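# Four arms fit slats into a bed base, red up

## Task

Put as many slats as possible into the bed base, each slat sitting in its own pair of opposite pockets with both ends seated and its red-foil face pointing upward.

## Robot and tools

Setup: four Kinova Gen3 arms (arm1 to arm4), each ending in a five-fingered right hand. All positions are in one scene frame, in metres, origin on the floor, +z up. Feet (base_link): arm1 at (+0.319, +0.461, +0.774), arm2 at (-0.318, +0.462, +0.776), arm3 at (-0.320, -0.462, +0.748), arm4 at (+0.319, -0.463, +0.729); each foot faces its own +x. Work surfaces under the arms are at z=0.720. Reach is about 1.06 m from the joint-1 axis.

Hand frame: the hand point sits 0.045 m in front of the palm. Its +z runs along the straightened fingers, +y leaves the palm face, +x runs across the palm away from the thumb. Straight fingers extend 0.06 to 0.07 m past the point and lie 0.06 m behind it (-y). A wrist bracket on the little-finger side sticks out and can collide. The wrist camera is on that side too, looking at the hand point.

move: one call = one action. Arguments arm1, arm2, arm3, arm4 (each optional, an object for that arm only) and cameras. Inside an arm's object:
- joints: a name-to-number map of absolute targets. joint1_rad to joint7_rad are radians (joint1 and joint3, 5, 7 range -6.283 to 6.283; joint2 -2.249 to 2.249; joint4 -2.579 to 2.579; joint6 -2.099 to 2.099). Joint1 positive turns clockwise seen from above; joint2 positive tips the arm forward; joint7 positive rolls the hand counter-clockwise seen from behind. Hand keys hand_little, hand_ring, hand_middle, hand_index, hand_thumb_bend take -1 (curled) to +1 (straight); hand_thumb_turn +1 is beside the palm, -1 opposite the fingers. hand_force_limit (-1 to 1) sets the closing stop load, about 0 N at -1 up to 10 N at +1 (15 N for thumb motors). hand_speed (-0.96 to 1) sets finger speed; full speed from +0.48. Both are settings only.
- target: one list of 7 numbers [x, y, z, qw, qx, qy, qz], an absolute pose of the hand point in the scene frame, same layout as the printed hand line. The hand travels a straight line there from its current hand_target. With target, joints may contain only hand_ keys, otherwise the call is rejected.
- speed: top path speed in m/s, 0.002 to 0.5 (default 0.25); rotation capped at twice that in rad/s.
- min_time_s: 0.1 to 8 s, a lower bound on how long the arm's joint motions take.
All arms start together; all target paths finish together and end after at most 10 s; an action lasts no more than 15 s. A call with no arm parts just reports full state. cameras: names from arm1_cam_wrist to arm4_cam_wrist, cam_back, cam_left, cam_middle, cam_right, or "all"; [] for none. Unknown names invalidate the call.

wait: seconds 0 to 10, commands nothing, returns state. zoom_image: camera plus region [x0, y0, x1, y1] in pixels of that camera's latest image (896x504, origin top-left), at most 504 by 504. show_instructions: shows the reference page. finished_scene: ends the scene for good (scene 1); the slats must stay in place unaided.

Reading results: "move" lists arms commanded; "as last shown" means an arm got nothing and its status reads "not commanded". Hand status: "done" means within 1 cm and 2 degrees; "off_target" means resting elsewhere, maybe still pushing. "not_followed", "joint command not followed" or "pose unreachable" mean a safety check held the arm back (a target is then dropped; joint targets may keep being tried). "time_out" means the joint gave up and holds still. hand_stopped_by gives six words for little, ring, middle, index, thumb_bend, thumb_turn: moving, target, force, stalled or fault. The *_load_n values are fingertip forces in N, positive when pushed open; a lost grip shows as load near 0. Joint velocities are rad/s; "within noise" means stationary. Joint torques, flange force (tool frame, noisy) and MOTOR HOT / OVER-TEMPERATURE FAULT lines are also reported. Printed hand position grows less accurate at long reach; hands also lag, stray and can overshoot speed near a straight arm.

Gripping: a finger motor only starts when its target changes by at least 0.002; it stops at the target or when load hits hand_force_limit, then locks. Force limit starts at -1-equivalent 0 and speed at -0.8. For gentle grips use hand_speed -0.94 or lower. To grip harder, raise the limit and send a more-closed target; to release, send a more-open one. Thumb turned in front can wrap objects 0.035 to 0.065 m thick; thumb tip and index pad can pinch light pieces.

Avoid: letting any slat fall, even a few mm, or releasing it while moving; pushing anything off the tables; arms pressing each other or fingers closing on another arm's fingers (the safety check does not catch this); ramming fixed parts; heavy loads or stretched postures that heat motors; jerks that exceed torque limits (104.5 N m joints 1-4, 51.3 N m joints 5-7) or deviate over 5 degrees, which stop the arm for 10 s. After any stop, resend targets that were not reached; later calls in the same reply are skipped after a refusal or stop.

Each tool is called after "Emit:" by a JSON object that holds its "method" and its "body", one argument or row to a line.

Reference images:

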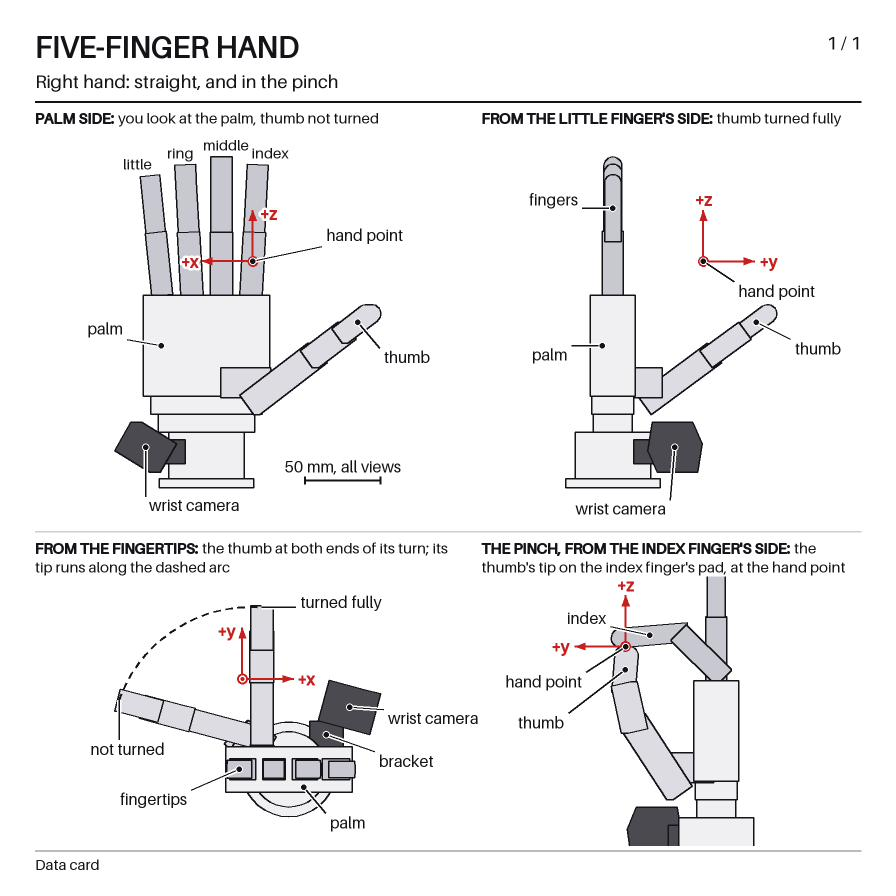

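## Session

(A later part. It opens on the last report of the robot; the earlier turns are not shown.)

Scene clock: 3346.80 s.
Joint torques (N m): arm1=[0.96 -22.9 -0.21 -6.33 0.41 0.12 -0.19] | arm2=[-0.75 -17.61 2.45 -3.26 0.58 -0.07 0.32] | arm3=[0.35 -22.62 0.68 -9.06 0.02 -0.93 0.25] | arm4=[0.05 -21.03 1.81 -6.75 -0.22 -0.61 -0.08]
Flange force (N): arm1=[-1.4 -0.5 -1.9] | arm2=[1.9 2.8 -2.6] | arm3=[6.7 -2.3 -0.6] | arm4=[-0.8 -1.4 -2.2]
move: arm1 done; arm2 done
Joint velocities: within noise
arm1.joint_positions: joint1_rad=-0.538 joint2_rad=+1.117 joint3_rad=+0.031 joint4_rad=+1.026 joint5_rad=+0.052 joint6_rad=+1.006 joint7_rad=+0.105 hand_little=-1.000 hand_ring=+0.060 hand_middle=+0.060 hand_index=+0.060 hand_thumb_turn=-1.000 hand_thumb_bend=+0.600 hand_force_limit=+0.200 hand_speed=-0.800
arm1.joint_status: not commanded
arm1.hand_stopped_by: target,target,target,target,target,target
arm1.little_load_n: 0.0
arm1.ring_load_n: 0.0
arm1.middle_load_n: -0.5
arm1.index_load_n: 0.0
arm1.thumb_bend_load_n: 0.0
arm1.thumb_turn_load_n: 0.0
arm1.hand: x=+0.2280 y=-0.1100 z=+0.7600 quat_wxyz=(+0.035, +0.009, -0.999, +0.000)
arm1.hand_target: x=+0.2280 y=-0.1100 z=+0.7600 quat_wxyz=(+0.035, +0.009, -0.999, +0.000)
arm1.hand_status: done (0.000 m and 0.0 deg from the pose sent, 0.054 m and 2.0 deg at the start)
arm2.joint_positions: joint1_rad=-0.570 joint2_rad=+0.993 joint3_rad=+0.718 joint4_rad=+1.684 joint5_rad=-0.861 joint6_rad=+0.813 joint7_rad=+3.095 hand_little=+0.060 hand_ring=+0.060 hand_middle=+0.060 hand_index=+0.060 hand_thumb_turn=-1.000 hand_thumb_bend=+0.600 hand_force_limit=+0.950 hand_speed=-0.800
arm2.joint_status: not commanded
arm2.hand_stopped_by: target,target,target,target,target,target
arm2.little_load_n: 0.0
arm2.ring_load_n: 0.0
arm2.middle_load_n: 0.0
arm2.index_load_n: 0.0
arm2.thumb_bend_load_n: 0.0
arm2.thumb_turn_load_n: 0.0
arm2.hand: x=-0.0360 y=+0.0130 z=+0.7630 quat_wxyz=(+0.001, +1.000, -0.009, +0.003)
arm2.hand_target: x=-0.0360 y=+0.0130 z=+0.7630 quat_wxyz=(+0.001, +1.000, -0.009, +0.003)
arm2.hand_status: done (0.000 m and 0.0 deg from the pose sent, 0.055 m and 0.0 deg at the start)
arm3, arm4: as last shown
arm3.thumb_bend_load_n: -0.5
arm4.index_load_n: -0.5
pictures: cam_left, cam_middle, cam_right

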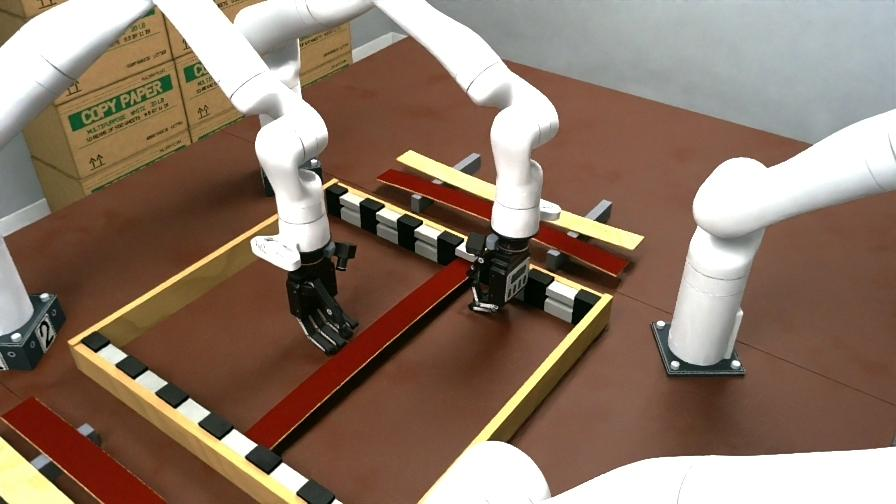

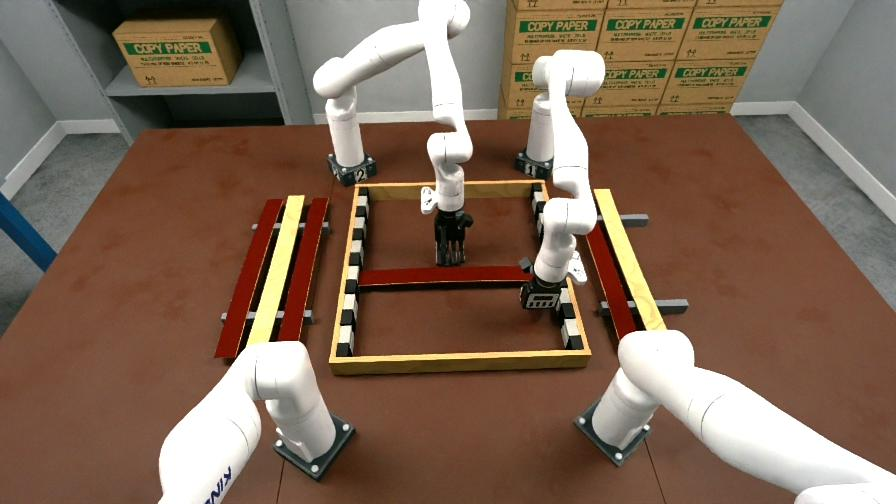

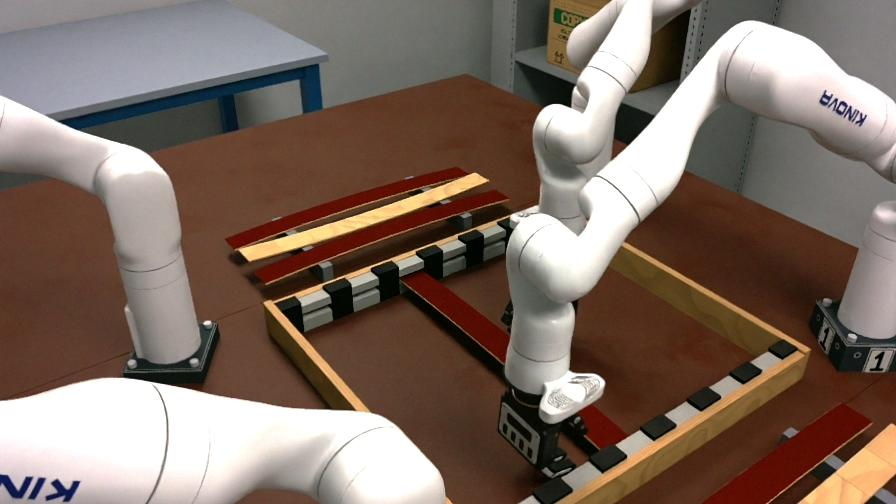

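Emit:
{"method": "move", "body": {
  "arm1": {"target": [0.2280, -0.1150, 0.9000, 0, 0, 1, 0], "speed": 0.15, "joints": {"hand_speed": 0.0, "hand_index": 0.6, "hand_middle": 0.6, "hand_ring": 0.6, "hand_thumb_bend": 1.0}},
  "arm2": {"target": [-0.0360, 0.0200, 0.9200, 0, 1, 0, 0], "speed": 0.15}
}}

Emit:
{"method": "move", "body": {
  "arm1": {"target": [0.4125, -0.2345, 0.8700, 0, 0.7071, 0.7071, 0], "speed": 0.4},
  "cameras": ["arm1_cam_wrist", "cam_left", "cam_middle", "cam_right"]
}}

Scene clock: 3585.47 s.
Joint torques (N m): arm1=[0.96 -22.76 -0.55 -7.34 0.24 0.12 -0.18] | arm2=[-0.71 -15.62 2.24 -5.23 0.6 -0.04 0.36] | arm3=[0.31 -22.54 0.77 -8.93 0.02 -0.89 0.19] | arm4=[0.07 -21.03 1.79 -6.74 -0.23 -0.63 -0.1]
Flange force (N): arm1=[-1.3 -0.8 -1.6] | arm2=[1.0 1.5 -2.6] | arm3=[6.3 -2.3 -0.6] | arm4=[-0.9 -1.3 -2.2]
move: arm1 done; arm2 done
Joint velocities: within noise
arm1.joint_positions: joint1_rad=-0.491 joint2_rad=+0.981 joint3_rad=+0.003 joint4_rad=+0.848 joint5_rad=+0.001 joint6_rad=+1.327 joint7_rad=+0.148 hand_little=-1.000 hand_ring=+0.600 hand_middle=+0.600 hand_index=+0.600 hand_thumb_turn=-1.000 hand_thumb_bend=+1.000 hand_force_limit=+0.200 hand_speed=+0.000
arm1.joint_status: all done
arm1.hand_stopped_by: target,target,target,target,target,target
arm1.little_load_n: 0.0
arm1.ring_load_n: 0.0
arm1.middle_load_n: 0.0
arm1.index_load_n: 0.0
arm1.thumb_bend_load_n: 0.0
arm1.thumb_turn_load_n: 0.0
arm1.hand: x=+0.2280 y=-0.1150 z=+0.9000 quat_wxyz=(+0.000, +0.000, -1.000, +0.000)
arm1.hand_target: x=+0.2280 y=-0.1150 z=+0.9000 quat_wxyz=(+0.000, +0.000, -1.000, +0.000)
arm1.hand_status: done (0.000 m and 0.0 deg from the pose sent, 0.140 m and 4.1 deg at the start)
arm2.joint_positions: joint1_rad=-0.680 joint2_rad=+0.755 joint3_rad=+0.907 joint4_rad=+1.585 joint5_rad=-0.634 joint6_rad=+1.128 joint7_rad=+2.940 hand_little=+0.060 hand_ring=+0.060 hand_middle=+0.060 hand_index=+0.060 hand_thumb_turn=-1.000 hand_thumb_bend=+0.600 hand_force_limit=+0.950 hand_speed=-0.800
arm2.joint_status: not commanded
arm2.hand_stopped_by: target,target,target,target,target,target
arm2.little_load_n: 0.0
arm2.ring_load_n: 0.0
arm2.middle_load_n: 0.0
arm2.index_load_n: 0.0
arm2.thumb_bend_load_n: 0.0
arm2.thumb_turn_load_n: 0.0
arm2.hand: x=-0.0360 y=+0.0200 z=+0.9200 quat_wxyz=(+0.000, +1.000, +0.000, +0.000)
arm2.hand_target: x=-0.0360 y=+0.0200 z=+0.9200 quat_wxyz=(+0.000, +1.000, +0.000, +0.000)
arm2.hand_status: done (0.000 m and 0.0 deg from the pose sent, 0.157 m and 1.1 deg at the start)
arm3, arm4: as last shown
arm3.thumb_bend_load_n: 0.0
arm4.ring_load_n: -0.5
arm4.index_load_n: 0.0
pictures: none

Scene clock: 3588.07 s.
Joint torques (N m): arm1=[1.06 -23.41 0.89 -7.17 0.24 0.04 -0.18] | arm2=[-0.71 -15.64 2.27 -5.24 0.6 -0.05 0.34] | arm3=[0.33 -22.5 0.7 -8.95 -0.02 -0.84 0.17] | arm4=[0.04 -21.03 1.75 -6.73 -0.21 -0.65 -0.1]
Flange force (N): arm1=[1.3 1.4 -1.6] | arm2=[1.0 1.5 -2.6] | arm3=[6.6 -2.4 -0.6] | arm4=[-1.0 -1.4 -2.2]
move: arm1 done
Joint velocities: within noise
arm1.joint_positions: joint1_rad=-0.822 joint2_rad=+1.077 joint3_rad=+0.298 joint4_rad=+0.779 joint5_rad=-0.269 joint6_rad=+1.330 joint7_rad=-1.540 hand_little=-1.000 hand_ring=+0.600 hand_middle=+0.600 hand_index=+0.600 hand_thumb_turn=-1.000 hand_thumb_bend=+1.000 hand_force_limit=+0.200 hand_speed=+0.000
arm1.joint_status: not commanded
arm1.hand_stopped_by: target,target,target,target,target,target
arm1.little_load_n: 0.5
arm1.ring_load_n: 0.0
arm1.middle_load_n: 0.0
arm1.index_load_n: 0.0
arm1.thumb_bend_load_n: 0.0
arm1.thumb_turn_load_n: 0.0
arm1.hand: x=+0.4125 y=-0.2345 z=+0.8700 quat_wxyz=(+0.000, -0.707, -0.707, +0.000)
arm1.hand_target: x=+0.4125 y=-0.2345 z=+0.8700 quat_wxyz=(+0.000, -0.707, -0.707, +0.000)
arm1.hand_status: done (0.000 m and 0.0 deg from the pose sent, 0.222 m and 90.0 deg at the start)
arm2: as last shown
arm2.thumb_turn_load_n: 0.5
arm3.joint_positions: joint1_rad=+2.552 joint2_rad=+0.900 joint3_rad=+0.000 joint4_rad=+1.300 joint5_rad=+0.000 joint6_rad=+0.600 joint7_rad=-2.045 hand_little=+1.000 hand_ring=+1.000 hand_middle=+1.000 hand_index=+1.000 hand_thumb_turn=+1.000 hand_thumb_bend=+1.000 hand_force_limit=+0.000 hand_speed=-0.800
arm3.joint_status: not commanded
arm3.hand_stopped_by: target,target,target,target,target,target
arm3.little_load_n: 0.0
arm3.ring_load_n: 0.0
arm3.middle_load_n: 0.0
arm3.index_load_n: 0.0
arm3.thumb_bend_load_n: 0.0
arm3.thumb_turn_load_n: 0.0
arm3.hand: x=-0.3049 y=-1.2053 z=+0.8219 quat_wxyz=(-0.142, -0.841, -0.514, +0.090)
arm3.hand_target: x=-0.3049 y=-1.2053 z=+0.8219 quat_wxyz=(-0.142, -0.841, -0.514, +0.090)
arm3.hand_status: not commanded
arm4.joint_positions: joint1_rad=+3.778 joint2_rad=+0.900 joint3_rad=+0.000 joint4_rad=+1.300 joint5_rad=+0.000 joint6_rad=+0.600 joint7_rad=-1.821 hand_little=+1.000 hand_ring=+1.000 hand_middle=+1.000 hand_index=+1.000 hand_thumb_turn=+1.000 hand_thumb_bend=+1.000 hand_force_limit=+0.000 hand_speed=-0.800
arm4.joint_status: not commanded
arm4.hand_stopped_by: target,target,target,target,target,target
arm4.little_load_n: 0.0
arm4.ring_load_n: 0.0
arm4.middle_load_n: 0.0
arm4.index_load_n: 0.0
arm4.thumb_bend_load_n: 0.0
arm4.thumb_turn_load_n: 0.0
arm4.hand: x=+0.3472 y=-1.1959 z=+0.8062 quat_wxyz=(-0.132, -0.777, -0.606, +0.111)
arm4.hand_target: x=+0.3472 y=-1.1959 z=+0.8062 quat_wxyz=(-0.132, -0.777, -0.606, +0.111)
arm4.hand_status: not commanded
arm1_cam_wrist: T_world_to_cam=[[0.9591, 0.28073, 0.03627, -0.36866], [0.2191, -0.81738, 0.5328, -0.74822], [0.17922, -0.50306, -0.84546, 0.65698]] pos_world=[0.39978, -0.17758, 0.96747]

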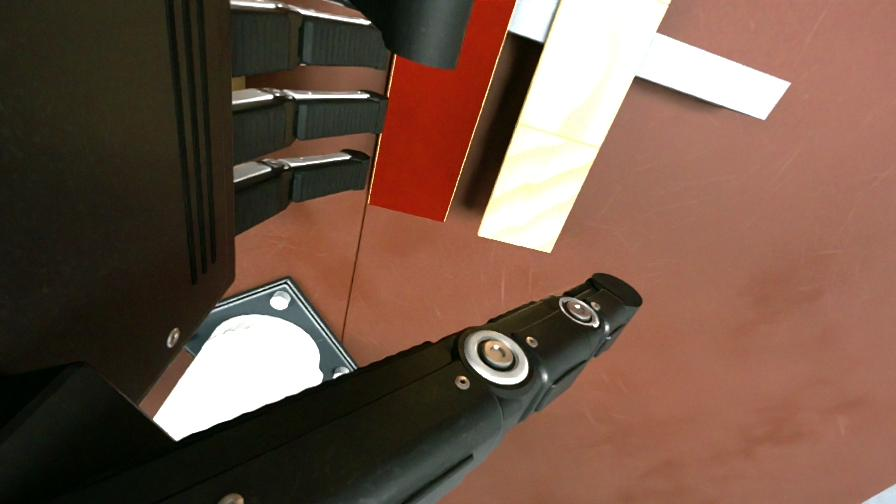

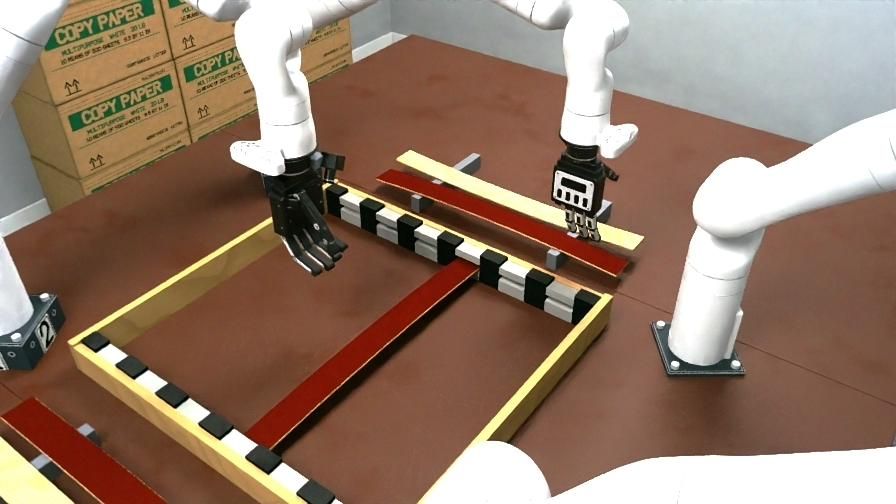

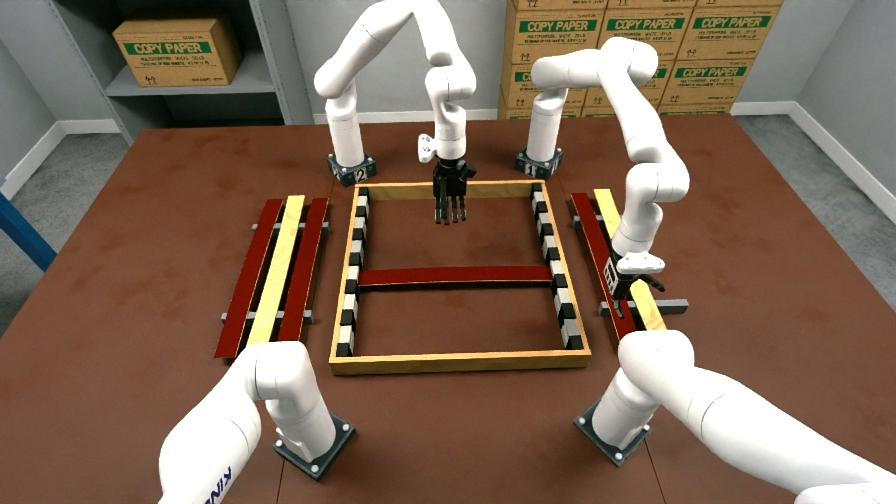

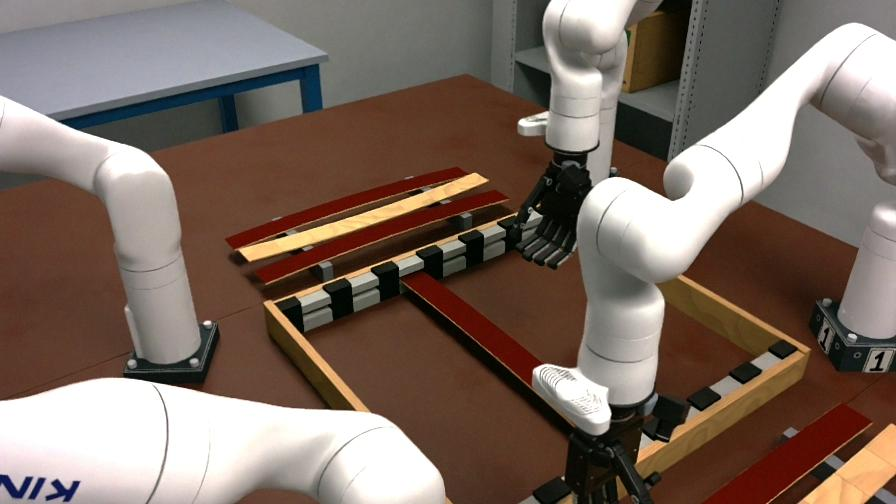

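Emit:
{"method": "zoom_image", "body": {
  "camera": "arm1_cam_wrist",
  "region": [340, 150, 480, 250]
}}

Emit:
{"method": "zoom_image", "body": {
  "camera": "cam_left",
  "region": [520, 180, 680, 290]
}}

Scaled by 3.600 from the camera's image (finer frame: 1280x720).

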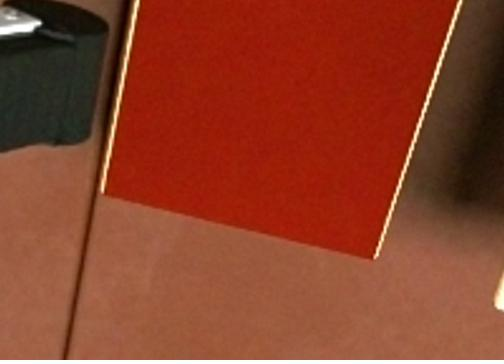

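Scaled by 3.150 from the camera's image (finer frame: 1280x720).

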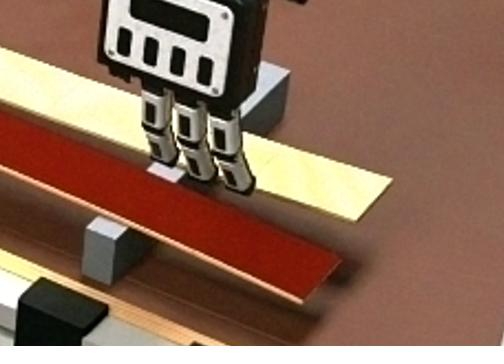

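Emit:
{"method": "zoom_image", "body": {
  "camera": "arm1_cam_wrist",
  "region": [220, 60, 480, 240]
}}

Emit:
{"method": "zoom_image", "body": {
  "camera": "cam_middle",
  "region": [560, 180, 720, 350]
}}

Scaled by 1.938 from the camera's image (finer frame: 1280x720).

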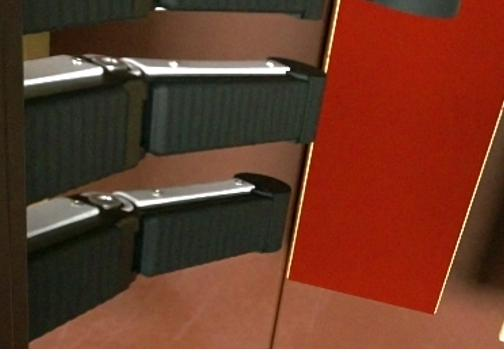

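Scaled by 2.965 from the camera's image (finer frame: 1280x720).

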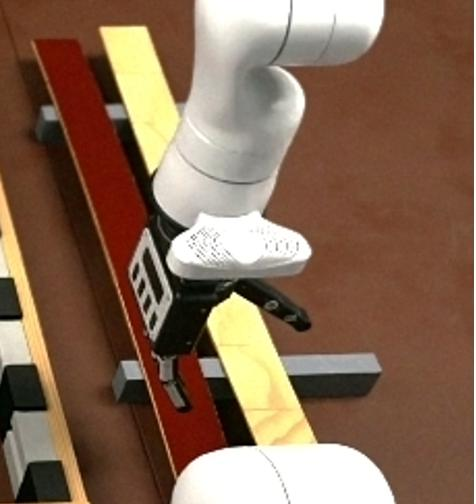

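Emit:
{"method": "move", "body": {
  "arm1": {"target": [0.4000, -0.2345, 0.8150, 0, 0.7071, 0.7071, 0], "speed": 0.15},
  "cameras": ["arm1_cam_wrist"]
}}

Emit:
{"method": "zoom_image", "body": {
  "camera": "arm1_cam_wrist",
  "region": [220, 60, 520, 300]
}}

Scene clock: 3693.00 s.
Joint torques (N m): arm1=[1.01 -23.55 0.99 -6.88 0.24 0.05 -0.18] | arm2=[-0.73 -15.61 2.27 -5.26 0.6 -0.05 0.31] | arm3=[0.32 -22.5 0.8 -9.04 -0.01 -0.91 0.24] | arm4=[0.04 -21.01 1.78 -6.74 -0.21 -0.65 -0.09]
Flange force (N): arm1=[1.1 1.4 -1.7] | arm2=[0.8 1.5 -2.5] | arm3=[6.8 -2.4 -0.8] | arm4=[-0.9 -1.4 -2.3]
move: arm1 done
Joint velocities: within noise
arm1.joint_positions: joint1_rad=-0.807 joint2_rad=+1.131 joint3_rad=+0.287 joint4_rad=+0.843 joint5_rad=-0.277 joint6_rad=+1.213 joint7_rad=-1.510 hand_little=-1.000 hand_ring=+0.600 hand_middle=+0.600 hand_index=+0.600 hand_thumb_turn=-1.000 hand_thumb_bend=+1.000 hand_force_limit=+0.200 hand_speed=+0.000
arm1.joint_status: not commanded
arm1.hand_stopped_by: target,target,target,target,target,target
arm1.little_load_n: 0.0
arm1.ring_load_n: 0.0
arm1.middle_load_n: 0.0
arm1.index_load_n: 0.0
arm1.thumb_bend_load_n: 0.0
arm1.thumb_turn_load_n: 0.0
arm1.hand: x=+0.4000 y=-0.2345 z=+0.8150 quat_wxyz=(+0.000, -0.707, -0.707, +0.000)
arm1.hand_target: x=+0.4000 y=-0.2345 z=+0.8150 quat_wxyz=(+0.000, -0.707, -0.707, +0.000)
arm1.hand_status: done (0.000 m and 0.0 deg from the pose sent, 0.056 m and 0.0 deg at the start)
arm2, arm3, arm4: as last shown
arm2.thumb_turn_load_n: 0.0
arm4.little_load_n: -0.5
arm1_cam_wrist: T_world_to_cam=[[0.9591, 0.28075, 0.03629, -0.35469], [0.21912, -0.81742, 0.53273, -0.71613], [0.17923, -0.50299, -0.8455, 0.61277]] pos_world=[0.38728, -0.17758, 0.91247]

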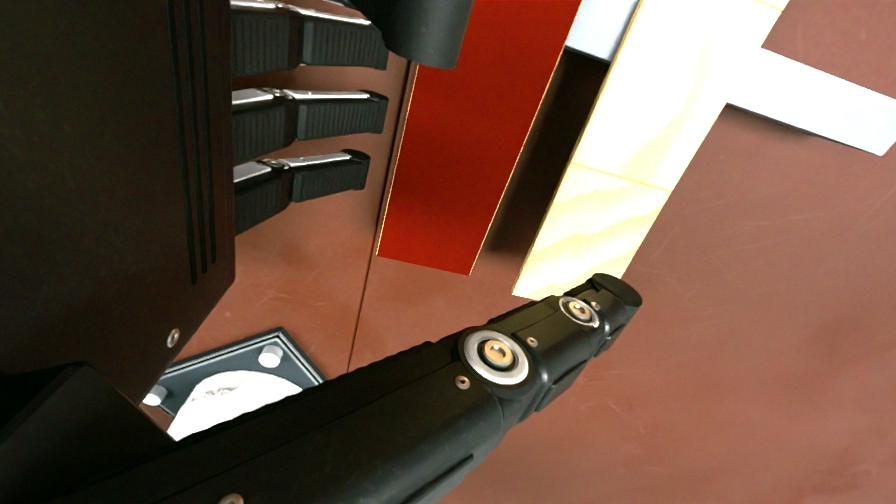

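Scaled by 1.680 from the camera's image (finer frame: 1280x720).

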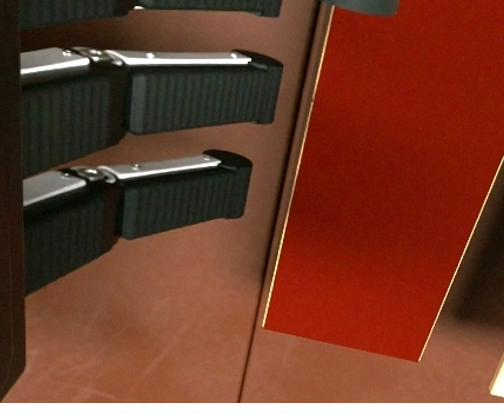

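Emit:
{"method": "move", "body": {
  "arm1": {"target": [0.4000, -0.2345, 0.7780, 0, 0.7071, 0.7071, 0], "speed": 0.1, "joints": {"hand_speed": -0.5}}
}}

Emit:
{"method": "move", "body": {
  "arm1": {"target": [0.4000, -0.2345, 0.7700, 0, 0.7071, 0.7071, 0], "speed": 0.05, "joints": {"hand_index": 0.4, "hand_middle": 0.4, "hand_ring": 0.4}}
}}

Emit:
{"method": "move", "body": {
  "arm1": {"target": [0.4000, -0.2345, 0.7655, 0, 0.7071, 0.7071, 0], "speed": 0.05, "joints": {"hand_index": 0.25, "hand_middle": 0.25, "hand_ring": 0.25}}
}}

Emit:
{"method": "move", "body": {
  "arm1": {"target": [0.4000, -0.2345, 0.7600, 0, 0.7071, 0.7071, 0], "speed": 0.05, "joints": {"hand_index": 0.15, "hand_middle": 0.15, "hand_ring": 0.15}}
}}

Emit:
{"method": "move", "body": {
  "arm1": {"target": [0.4000, -0.2345, 0.7565, 0, 0.7071, 0.7071, 0], "speed": 0.05, "joints": {"hand_index": 0.05, "hand_middle": 0.05, "hand_ring": 0.05}}
}}

Emit:
{"method": "move", "body": {
  "arm1": {"target": [0.4050, -0.2345, 0.7550, 0, 0.7071, 0.7071, 0], "speed": 0.05, "joints": {"hand_index": 0.0, "hand_middle": 0.0, "hand_ring": 0.0}},
  "cameras": ["arm1_cam_wrist", "cam_left"]
}}

Emit:
{"method": "zoom_image", "body": {
  "camera": "cam_left",
  "region": [520, 180, 680, 290]
}}

Scene clock: 3746.23 s.
Joint torques (N m): arm1=[-13.8 1.74 -13.23 -1.52 -6.81 -3.62 -0.39] | arm2=[-0.72 -15.62 2.27 -5.24 0.6 -0.05 0.36] | arm3=[0.26 -22.53 0.69 -9.02 -0.01 -0.89 0.19] | arm4=[0.08 -21.04 1.78 -6.75 -0.21 -0.63 -0.09]
Flange force (N): arm1=[10.4 -21.6 -47.4] | arm2=[1.0 1.6 -2.6] | arm3=[6.6 -2.5 -0.7] | arm4=[-0.9 -1.3 -2.2]
move: arm1 done
Joint velocities: within noise
arm1.joint_positions: joint1_rad=-0.806 joint2_rad=+1.176 joint3_rad=+0.280 joint4_rad=+0.865 joint5_rad=-0.283 joint6_rad=+1.146 joint7_rad=-1.505 hand_little=-1.000 hand_ring=+0.600 hand_middle=+0.600 hand_index=+0.600 hand_thumb_turn=-1.000 hand_thumb_bend=+1.000 hand_force_limit=+0.200 hand_speed=-0.500
arm1.joint_status: all done
arm1.hand_stopped_by: target,target,target,target,target,target
arm1.little_load_n: 0.0
arm1.ring_load_n: 0.0
arm1.middle_load_n: -3.0
arm1.index_load_n: 0.0
arm1.thumb_bend_load_n: -0.5
arm1.thumb_turn_load_n: 0.0
arm1.hand: x=+0.3999 y=-0.2345 z=+0.7781 quat_wxyz=(+0.000, -0.707, -0.707, +0.000)
arm1.hand_target: x=+0.4000 y=-0.2345 z=+0.7780 quat_wxyz=(+0.000, -0.707, -0.707, +0.000)
arm1.hand_status: done (0.000 m and 0.0 deg from the pose sent, 0.037 m and 0.0 deg at the start)
arm2, arm3, arm4: as last shown
arm2.thumb_bend_load_n: -0.5
arm3.thumb_bend_load_n: -0.5
arm4.little_load_n: 0.0
pictures: none

Scene clock: 3747.20 s.
Joint torques (N m): arm1=[-3.24 -16.51 -2.95 -5.43 -1.69 -1.22 -0.33] | arm2=[-0.74 -15.6 2.24 -5.22 0.61 -0.06 0.34] | arm3=[0.25 -22.48 0.72 -9.03 0.03 -0.87 0.17] | arm4=[0.05 -21.01 1.75 -6.76 -0.2 -0.62 -0.07]
Flange force (N): arm1=[4.4 -5.3 -15.1] | arm2=[1.0 1.6 -2.7] | arm3=[6.7 -2.7 -0.8] | arm4=[-0.7 -1.4 -2.3]
move: arm1 done
Joint velocities: within noise
arm1.joint_positions: joint1_rad=-0.806 joint2_rad=+1.187 joint3_rad=+0.278 joint4_rad=+0.868 joint5_rad=-0.285 joint6_rad=+1.132 joint7_rad=-1.504 hand_little=-1.000 hand_ring=+0.400 hand_middle=+0.400 hand_index=+0.400 hand_thumb_turn=-1.000 hand_thumb_bend=+1.000 hand_force_limit=+0.200 hand_speed=-0.500
arm1.joint_status: all done
arm1.hand_stopped_by: target,target,target,target,target,target
arm1.little_load_n: 0.0
arm1.ring_load_n: 0.0
arm1.middle_load_n: -6.0
arm1.index_load_n: 0.0
arm1.thumb_bend_load_n: 0.0
arm1.thumb_turn_load_n: 0.0
arm1.hand: x=+0.3999 y=-0.2345 z=+0.7700 quat_wxyz=(+0.000, -0.707, -0.707, +0.000)
arm1.hand_target: x=+0.4000 y=-0.2345 z=+0.7700 quat_wxyz=(+0.000, -0.707, -0.707, +0.000)
arm1.hand_status: done (0.000 m and 0.0 deg from the pose sent, 0.008 m and 0.0 deg at the start)
arm2, arm3, arm4: as last shown
arm2.thumb_bend_load_n: 0.0
arm3.thumb_bend_load_n: 0.0
arm4.thumb_bend_load_n: -0.5
pictures: none

Scene clock: 3748.17 s.
Joint torques (N m): arm1=[0.97 -23.65 0.96 -6.51 0.2 0.03 -0.18] | arm2=[-0.71 -15.62 2.27 -5.2 0.61 -0.05 0.32] | arm3=[0.31 -22.52 0.72 -8.94 0.01 -0.88 0.22] | arm4=[0.08 -21.01 1.78 -6.76 -0.21 -0.64 -0.07]
Flange force (N): arm1=[0.5 1.4 -2.1] | arm2=[1.0 1.7 -2.6] | arm3=[6.4 -2.3 -0.6] | arm4=[-0.8 -1.3 -2.3]
move: arm1 done
Joint velocities: within noise
arm1.joint_positions: joint1_rad=-0.806 joint2_rad=+1.193 joint3_rad=+0.277 joint4_rad=+0.870 joint5_rad=-0.286 joint6_rad=+1.125 joint7_rad=-1.503 hand_little=-1.000 hand_ring=+0.250 hand_middle=+0.250 hand_index=+0.250 hand_thumb_turn=-1.000 hand_thumb_bend=+1.000 hand_force_limit=+0.200 hand_speed=-0.500
arm1.joint_status: all done
arm1.hand_stopped_by: target,target,target,target,target,target
arm1.little_load_n: 0.0
arm1.ring_load_n: 0.0
arm1.middle_load_n: 0.0
arm1.index_load_n: 0.0
arm1.thumb_bend_load_n: 0.0
arm1.thumb_turn_load_n: 0.0
arm1.hand: x=+0.4000 y=-0.2345 z=+0.7655 quat_wxyz=(+0.000, -0.707, -0.707, +0.000)
arm1.hand_target: x=+0.4000 y=-0.2345 z=+0.7655 quat_wxyz=(+0.000, -0.707, -0.707, +0.000)
arm1.hand_status: done (0.000 m and 0.0 deg from the pose sent, 0.005 m and 0.0 deg at the start)
arm2, arm3, arm4: as last shown
arm2.ring_load_n: -0.5
arm3.thumb_bend_load_n: -0.5
arm4.thumb_bend_load_n: 0.0
pictures: none

Scene clock: 3749.13 s.
Joint torques (N m): arm1=[0.98 -23.69 0.96 -6.5 0.21 0.04 -0.18] | arm2=[-0.75 -15.6 2.3 -5.23 0.61 -0.05 0.34] | arm3=[0.27 -22.51 0.68 -9.04 0.06 -0.91 0.17] | arm4=[0.03 -21.02 1.78 -6.74 -0.2 -0.62 -0.09]
Flange force (N): arm1=[0.6 1.4 -2.0] | arm2=[0.9 1.7 -2.6] | arm3=[6.7 -2.6 -0.8] | arm4=[-0.9 -1.4 -2.2]
move: arm1 done
Joint velocities: within noise
arm1.joint_positions: joint1_rad=-0.805 joint2_rad=+1.201 joint3_rad=+0.276 joint4_rad=+0.871 joint5_rad=-0.287 joint6_rad=+1.116 joint7_rad=-1.502 hand_little=-1.000 hand_ring=+0.150 hand_middle=+0.150 hand_index=+0.150 hand_thumb_turn=-1.000 hand_thumb_bend=+1.000 hand_force_limit=+0.200 hand_speed=-0.500
arm1.joint_status: all done
arm1.hand_stopped_by: target,target,target,target,target,target
arm1.little_load_n: 0.0
arm1.ring_load_n: 0.0
arm1.middle_load_n: 0.0
arm1.index_load_n: 0.0
arm1.thumb_bend_load_n: 0.0
arm1.thumb_turn_load_n: 0.0
arm1.hand: x=+0.4000 y=-0.2345 z=+0.7600 quat_wxyz=(+0.000, -0.707, -0.707, +0.000)
arm1.hand_target: x=+0.4000 y=-0.2345 z=+0.7600 quat_wxyz=(+0.000, -0.707, -0.707, +0.000)
arm1.hand_status: done (0.000 m and 0.0 deg from the pose sent, 0.006 m and 0.0 deg at the start)
arm2, arm3, arm4: as last shown
arm2.ring_load_n: 0.5
arm3.thumb_bend_load_n: 0.0
arm3.thumb_turn_load_n: 0.5
arm4.thumb_bend_load_n: -0.5
pictures: none

Scene clock: 3750.10 s.
Joint torques (N m): arm1=[1.03 -23.77 1 -6.52 0.24 0.04 -0.17] | arm2=[-0.75 -15.62 2.29 -5.23 0.62 -0.03 0.33] | arm3=[0.24 -22.54 0.74 -9.08 -0.02 -0.93 0.24] | arm4=[0.06 -21.01 1.81 -6.73 -0.22 -0.63 -0.11]
Flange force (N): arm1=[0.8 1.5 -1.9] | arm2=[0.9 1.7 -2.5] | arm3=[6.8 -2.6 -0.8] | arm4=[-0.9 -1.4 -2.3]
move: arm1 done
Joint velocities: within noise
arm1.joint_positions: joint1_rad=-0.805 joint2_rad=+1.206 joint3_rad=+0.275 joint4_rad=+0.872 joint5_rad=-0.287 joint6_rad=+1.110 joint7_rad=-1.502 hand_little=-1.000 hand_ring=+0.050 hand_middle=+0.050 hand_index=+0.050 hand_thumb_turn=-1.000 hand_thumb_bend=+1.000 hand_force_limit=+0.200 hand_speed=-0.500
arm1.joint_status: all done
arm1.hand_stopped_by: target,target,target,target,target,target
arm1.little_load_n: 0.0
arm1.ring_load_n: 0.0
arm1.middle_load_n: 0.0
arm1.index_load_n: 0.0
arm1.thumb_bend_load_n: 0.0
arm1.thumb_turn_load_n: 0.0
arm1.hand: x=+0.4000 y=-0.2345 z=+0.7565 quat_wxyz=(+0.000, -0.707, -0.707, +0.000)
arm1.hand_target: x=+0.4000 y=-0.2345 z=+0.7565 quat_wxyz=(+0.000, -0.707, -0.707, +0.000)
arm1.hand_status: done (0.000 m and 0.0 deg from the pose sent, 0.004 m and 0.0 deg at the start)
arm2, arm3, arm4: as last shown
arm2.ring_load_n: 0.0
arm3.thumb_turn_load_n: 0.0
arm4.little_load_n: -0.5
arm4.thumb_bend_load_n: 0.0
pictures: none

Scene clock: 3751.07 s.
Joint torques (N m): arm1=[0.27 -20.56 0.23 -5.22 0.05 0 -0.22] | arm2=[-0.73 -15.62 2.24 -5.21 0.62 -0.06 0.33] | arm3=[0.21 -22.6 0.72 -9.06 0.07 -0.88 0.23] | arm4=[0.04 -21.02 1.81 -6.72 -0.21 -0.63 -0.07]
Flange force (N): arm1=[0.1 0.3 -6.9] | arm2=[1.0 1.7 -2.7] | arm3=[6.7 -2.6 -0.6] | arm4=[-1.0 -1.4 -2.2]
move: arm1 done
Joint velocities: within noise
arm1.joint_positions: joint1_rad=-0.813 joint2_rad=+1.208 joint3_rad=+0.275 joint4_rad=+0.871 joint5_rad=-0.288 joint6_rad=+1.109 joint7_rad=-1.509 hand_little=-1.000 hand_ring=+0.000 hand_middle=+0.000 hand_index=+0.000 hand_thumb_turn=-1.000 hand_thumb_bend=+1.000 hand_force_limit=+0.200 hand_speed=-0.500
arm1.joint_status: all done
arm1.hand_stopped_by: target,target,target,target,target,target
arm1.little_load_n: 0.0
arm1.ring_load_n: 0.0
arm1.middle_load_n: 0.0
arm1.index_load_n: 0.0
arm1.thumb_bend_load_n: 0.0
arm1.thumb_turn_load_n: 0.0
arm1.hand: x=+0.4050 y=-0.2345 z=+0.7550 quat_wxyz=(+0.000, -0.707, -0.707, +0.000)
arm1.hand_target: x=+0.4050 y=-0.2345 z=+0.7550 quat_wxyz=(+0.000, -0.707, -0.707, +0.000)
arm1.hand_status: done (0.000 m and 0.0 deg from the pose sent, 0.005 m and 0.0 deg at the start)
arm2.joint_positions: joint1_rad=-0.680 joint2_rad=+0.755 joint3_rad=+0.907 joint4_rad=+1.585 joint5_rad=-0.634 joint6_rad=+1.128 joint7_rad=+2.940 hand_little=+0.060 hand_ring=+0.060 hand_middle=+0.060 hand_index=+0.060 hand_thumb_turn=-1.000 hand_thumb_bend=+0.600 hand_force_limit=+0.950 hand_speed=-0.800
arm2.joint_status: not commanded
arm2.hand_stopped_by: target,target,target,target,target,target
arm2.little_load_n: 0.0
arm2.ring_load_n: 0.0
arm2.middle_load_n: 0.0
arm2.index_load_n: 0.0
arm2.thumb_bend_load_n: 0.0
arm2.thumb_turn_load_n: 0.0
arm2.hand: x=-0.0360 y=+0.0200 z=+0.9200 quat_wxyz=(+0.000, +1.000, +0.000, +0.000)
arm2.hand_target: x=-0.0360 y=+0.0200 z=+0.9200 quat_wxyz=(+0.000, +1.000, +0.000, +0.000)
arm2.hand_status: not commanded
arm3, arm4: as last shown
arm3.thumb_bend_load_n: -0.5
arm4.little_load_n: 0.0
arm1_cam_wrist: T_world_to_cam=[[0.9591, 0.28075, 0.03629, -0.35731], [0.21912, -0.81742, 0.53273, -0.68526], [0.17923, -0.50299, -0.8455, 0.56114]] pos_world=[0.39228, -0.17758, 0.85247]

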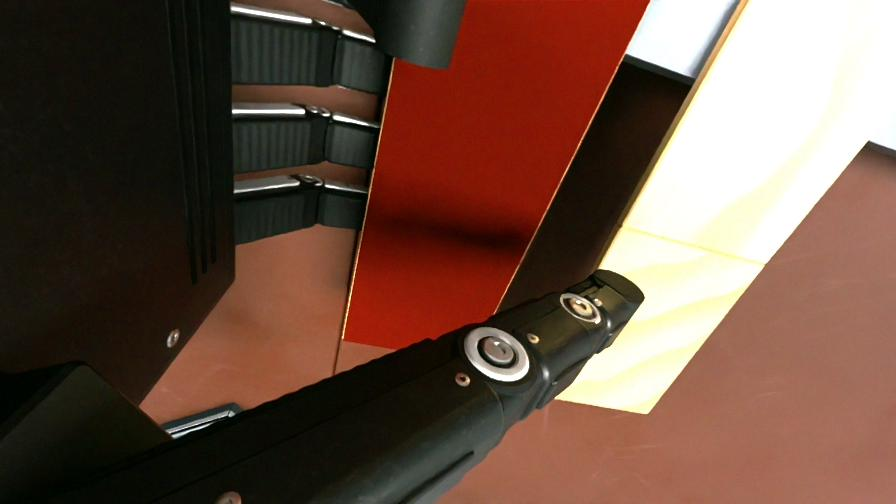

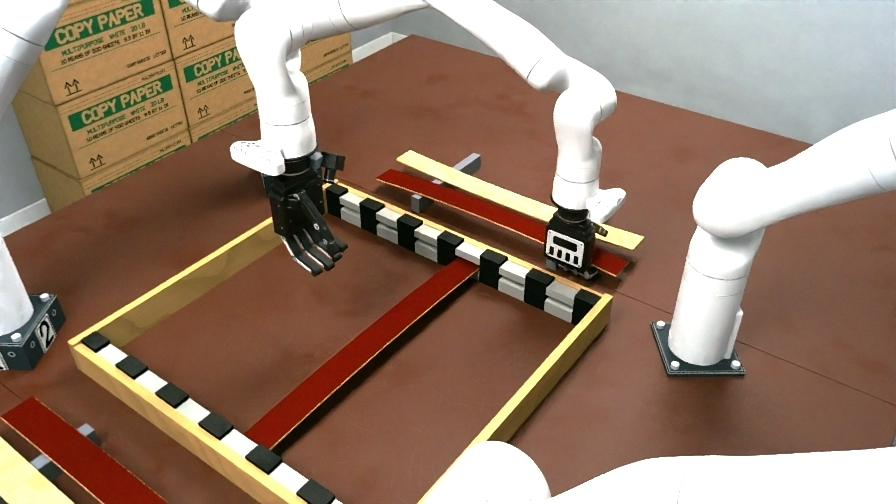

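Scaled by 3.150 from the camera's image (finer frame: 1280x720).

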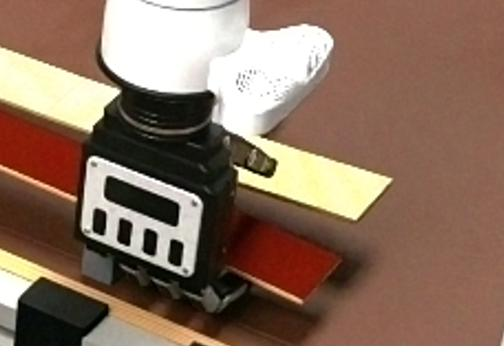

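Emit:
{"method": "move", "body": {
  "arm1": {"joints": {"hand_speed": -0.3, "hand_thumb_bend": 0.2}}
}}

Emit:
{"method": "move", "body": {
  "arm1": {"joints": {"hand_speed": -0.8, "hand_thumb_bend": 0.04}}
}}

Emit:
{"method": "move", "body": {
  "arm1": {"joints": {"hand_speed": -0.94, "hand_force_limit": -0.5, "hand_index": -0.35, "hand_middle": -0.35, "hand_ring": -0.35}},
  "cameras": ["arm1_cam_wrist", "cam_left"]
}}

Emit:
{"method": "zoom_image", "body": {
  "camera": "cam_left",
  "region": [520, 180, 680, 290]
}}

Scene clock: 3766.43 s.
Joint torques (N m): arm1=[0.27 -20.5 0.19 -5.17 0.03 -0.01 -0.21] | arm2=[-0.75 -15.61 2.26 -5.21 0.61 -0.04 0.33] | arm3=[0.21 -22.56 0.67 -8.92 0 -0.9 0.2] | arm4=[0.06 -21.03 1.8 -6.72 -0.23 -0.62 -0.1]
Flange force (N): arm1=[-0.1 0.3 -7.1] | arm2=[0.9 1.7 -2.6] | arm3=[6.2 -2.4 -0.5] | arm4=[-1.0 -1.4 -2.2]
move: arm1 done
Joint velocities: within noise
arm1.joint_positions: joint1_rad=-0.813 joint2_rad=+1.208 joint3_rad=+0.275 joint4_rad=+0.871 joint5_rad=-0.288 joint6_rad=+1.109 joint7_rad=-1.509 hand_little=-1.000 hand_ring=+0.000 hand_middle=+0.000 hand_index=+0.000 hand_thumb_turn=-1.000 hand_thumb_bend=+0.200 hand_force_limit=+0.200 hand_speed=-0.300
arm1.joint_status: all done
arm1.hand_stopped_by: target,target,target,target,target,target
arm1.little_load_n: 0.0
arm1.ring_load_n: 0.0
arm1.middle_load_n: 0.0
arm1.index_load_n: 0.0
arm1.thumb_bend_load_n: 0.0
arm1.thumb_turn_load_n: 0.0
arm1.hand: x=+0.4050 y=-0.2345 z=+0.7550 quat_wxyz=(+0.000, -0.707, -0.707, +0.000)
arm1.hand_target: x=+0.4050 y=-0.2345 z=+0.7550 quat_wxyz=(+0.000, -0.707, -0.707, +0.000)
arm1.hand_status: not commanded
arm2: as last shown
arm2.middle_load_n: 0.5
arm3.joint_positions: joint1_rad=+2.552 joint2_rad=+0.900 joint3_rad=+0.000 joint4_rad=+1.300 joint5_rad=+0.000 joint6_rad=+0.600 joint7_rad=-2.045 hand_little=+1.000 hand_ring=+1.000 hand_middle=+1.000 hand_index=+1.000 hand_thumb_turn=+1.000 hand_thumb_bend=+1.000 hand_force_limit=+0.000 hand_speed=-0.800
arm3.joint_status: not commanded
arm3.hand_stopped_by: target,target,target,target,target,target
arm3.little_load_n: 0.0
arm3.ring_load_n: 0.0
arm3.middle_load_n: 0.0
arm3.index_load_n: 0.0
arm3.thumb_bend_load_n: 0.0
arm3.thumb_turn_load_n: 0.0
arm3.hand: x=-0.3049 y=-1.2053 z=+0.8219 quat_wxyz=(-0.142, -0.841, -0.514, +0.090)
arm3.hand_target: x=-0.3049 y=-1.2053 z=+0.8219 quat_wxyz=(-0.142, -0.841, -0.514, +0.090)
arm3.hand_status: not commanded
arm4.joint_positions: joint1_rad=+3.778 joint2_rad=+0.900 joint3_rad=+0.000 joint4_rad=+1.300 joint5_rad=+0.000 joint6_rad=+0.600 joint7_rad=-1.821 hand_little=+1.000 hand_ring=+1.000 hand_middle=+1.000 hand_index=+1.000 hand_thumb_turn=+1.000 hand_thumb_bend=+1.000 hand_force_limit=+0.000 hand_speed=-0.800
arm4.joint_status: not commanded
arm4.hand_stopped_by: target,target,target,target,target,target
arm4.little_load_n: 0.0
arm4.ring_load_n: 0.0
arm4.middle_load_n: 0.0
arm4.index_load_n: 0.0
arm4.thumb_bend_load_n: 0.0
arm4.thumb_turn_load_n: 0.0
arm4.hand: x=+0.3472 y=-1.1959 z=+0.8062 quat_wxyz=(-0.132, -0.777, -0.606, +0.111)
arm4.hand_target: x=+0.3472 y=-1.1959 z=+0.8062 quat_wxyz=(-0.132, -0.777, -0.606, +0.111)
arm4.hand_status: not commanded
pictures: none

Scene clock: 3767.47 s.
Joint torques (N m): arm1=[0.11 -19.11 0.05 -4.57 0.09 0.11 -0.2] | arm2=[-0.76 -15.63 2.31 -5.25 0.6 -0.04 0.31] | arm3=[0.21 -22.58 0.71 -8.93 0.03 -0.88 0.19] | arm4=[0.04 -21.02 1.8 -6.73 -0.21 -0.62 -0.08]
Flange force (N): arm1=[0.0 0.0 -8.9] | arm2=[0.8 1.7 -2.4] | arm3=[6.2 -2.5 -0.5] | arm4=[-0.9 -1.4 -2.2]
move: arm1 done
Joint velocities: within noise
arm1.joint_positions: joint1_rad=-0.813 joint2_rad=+1.208 joint3_rad=+0.275 joint4_rad=+0.871 joint5_rad=-0.288 joint6_rad=+1.109 joint7_rad=-1.509 hand_little=-1.000 hand_ring=+0.000 hand_middle=+0.000 hand_index=+0.000 hand_thumb_turn=-1.000 hand_thumb_bend=+0.041 hand_force_limit=+0.200 hand_speed=-0.800
arm1.joint_status: all done
arm1.hand_stopped_by: target,target,target,target,target,target
arm1.little_load_n: 0.0
arm1.ring_load_n: 0.0
arm1.middle_load_n: 0.0
arm1.index_load_n: 0.0
arm1.thumb_bend_load_n: 2.0
arm1.thumb_turn_load_n: 1.5
arm1.hand: x=+0.4050 y=-0.2345 z=+0.7550 quat_wxyz=(+0.000, -0.707, -0.707, +0.000)
arm1.hand_target: x=+0.4050 y=-0.2345 z=+0.7550 quat_wxyz=(+0.000, -0.707, -0.707, +0.000)
arm1.hand_status: not commanded
arm2, arm3, arm4: as last shown
arm2.middle_load_n: 0.0
arm2.index_load_n: 0.5
arm2.thumb_turn_load_n: -0.5
pictures: none

Scene clock: 3769.10 s.
Joint torques (N m): arm1=[0.15 -19.25 0.21 -4.48 0.25 0.18 -0.14] | arm2=[-0.73 -15.6 2.26 -5.21 0.6 -0.05 0.35] | arm3=[0.29 -22.48 0.69 -9.04 0.01 -0.9 0.2] | arm4=[0.02 -21.01 1.79 -6.74 -0.23 -0.63 -0.09]
Flange force (N): arm1=[-0.7 0.2 -8.6] | arm2=[1.0 1.6 -2.7] | arm3=[6.8 -2.5 -0.8] | arm4=[-0.9 -1.4 -2.2]
move: arm1 off_target
Joint velocities: within noise
arm1.joint_positions: joint1_rad=-0.813 joint2_rad=+1.208 joint3_rad=+0.275 joint4_rad=+0.871 joint5_rad=-0.288 joint6_rad=+1.109 joint7_rad=-1.509 hand_little=-1.000 hand_ring=-0.213 hand_middle=-0.180 hand_index=-0.123 hand_thumb_turn=-1.000 hand_thumb_bend=+0.041 hand_force_limit=-0.500 hand_speed=-0.940
arm1.joint_status: hand_ring off_target (ended at -0.213, target -0.350); hand_middle off_target (ended at -0.180, target -0.350); hand_index off_target (ended at -0.123, target -0.350); the others done
arm1.hand_stopped_by: target,force,force,force,target,target
arm1.little_load_n: 0.0
arm1.ring_load_n: 2.5
arm1.middle_load_n: 2.5
arm1.index_load_n: 2.0
arm1.thumb_bend_load_n: 3.5
arm1.thumb_turn_load_n: 1.0
arm1.hand: x=+0.4050 y=-0.2345 z=+0.7550 quat_wxyz=(+0.000, -0.707, -0.707, +0.000)
arm1.hand_target: x=+0.4050 y=-0.2345 z=+0.7550 quat_wxyz=(+0.000, -0.707, -0.707, +0.000)
arm1.hand_status: not commanded
arm2, arm3, arm4: as last shown
arm2.little_load_n: 0.5
arm2.index_load_n: 0.0
arm2.thumb_turn_load_n: 0.0
arm3.ring_load_n: 0.5
arm1_cam_wrist: T_world_to_cam=[[0.9591, 0.28075, 0.03629, -0.35731], [0.21912, -0.81742, 0.53273, -0.68526], [0.17923, -0.50299, -0.8455, 0.56114]] pos_world=[0.39228, -0.17758, 0.85247]

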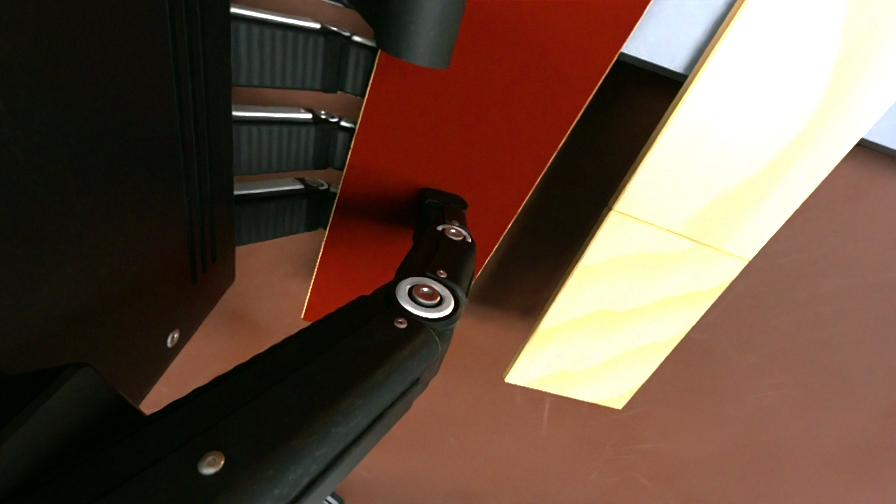

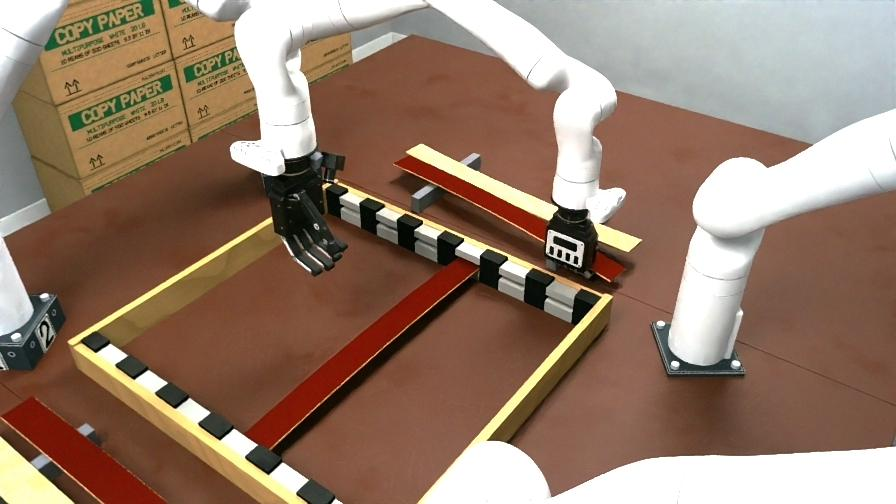

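Scaled by 3.150 from the camera's image (finer frame: 1280x720).

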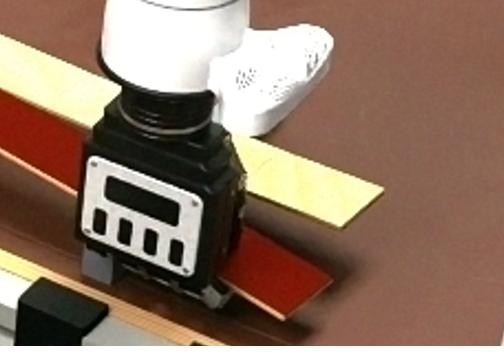

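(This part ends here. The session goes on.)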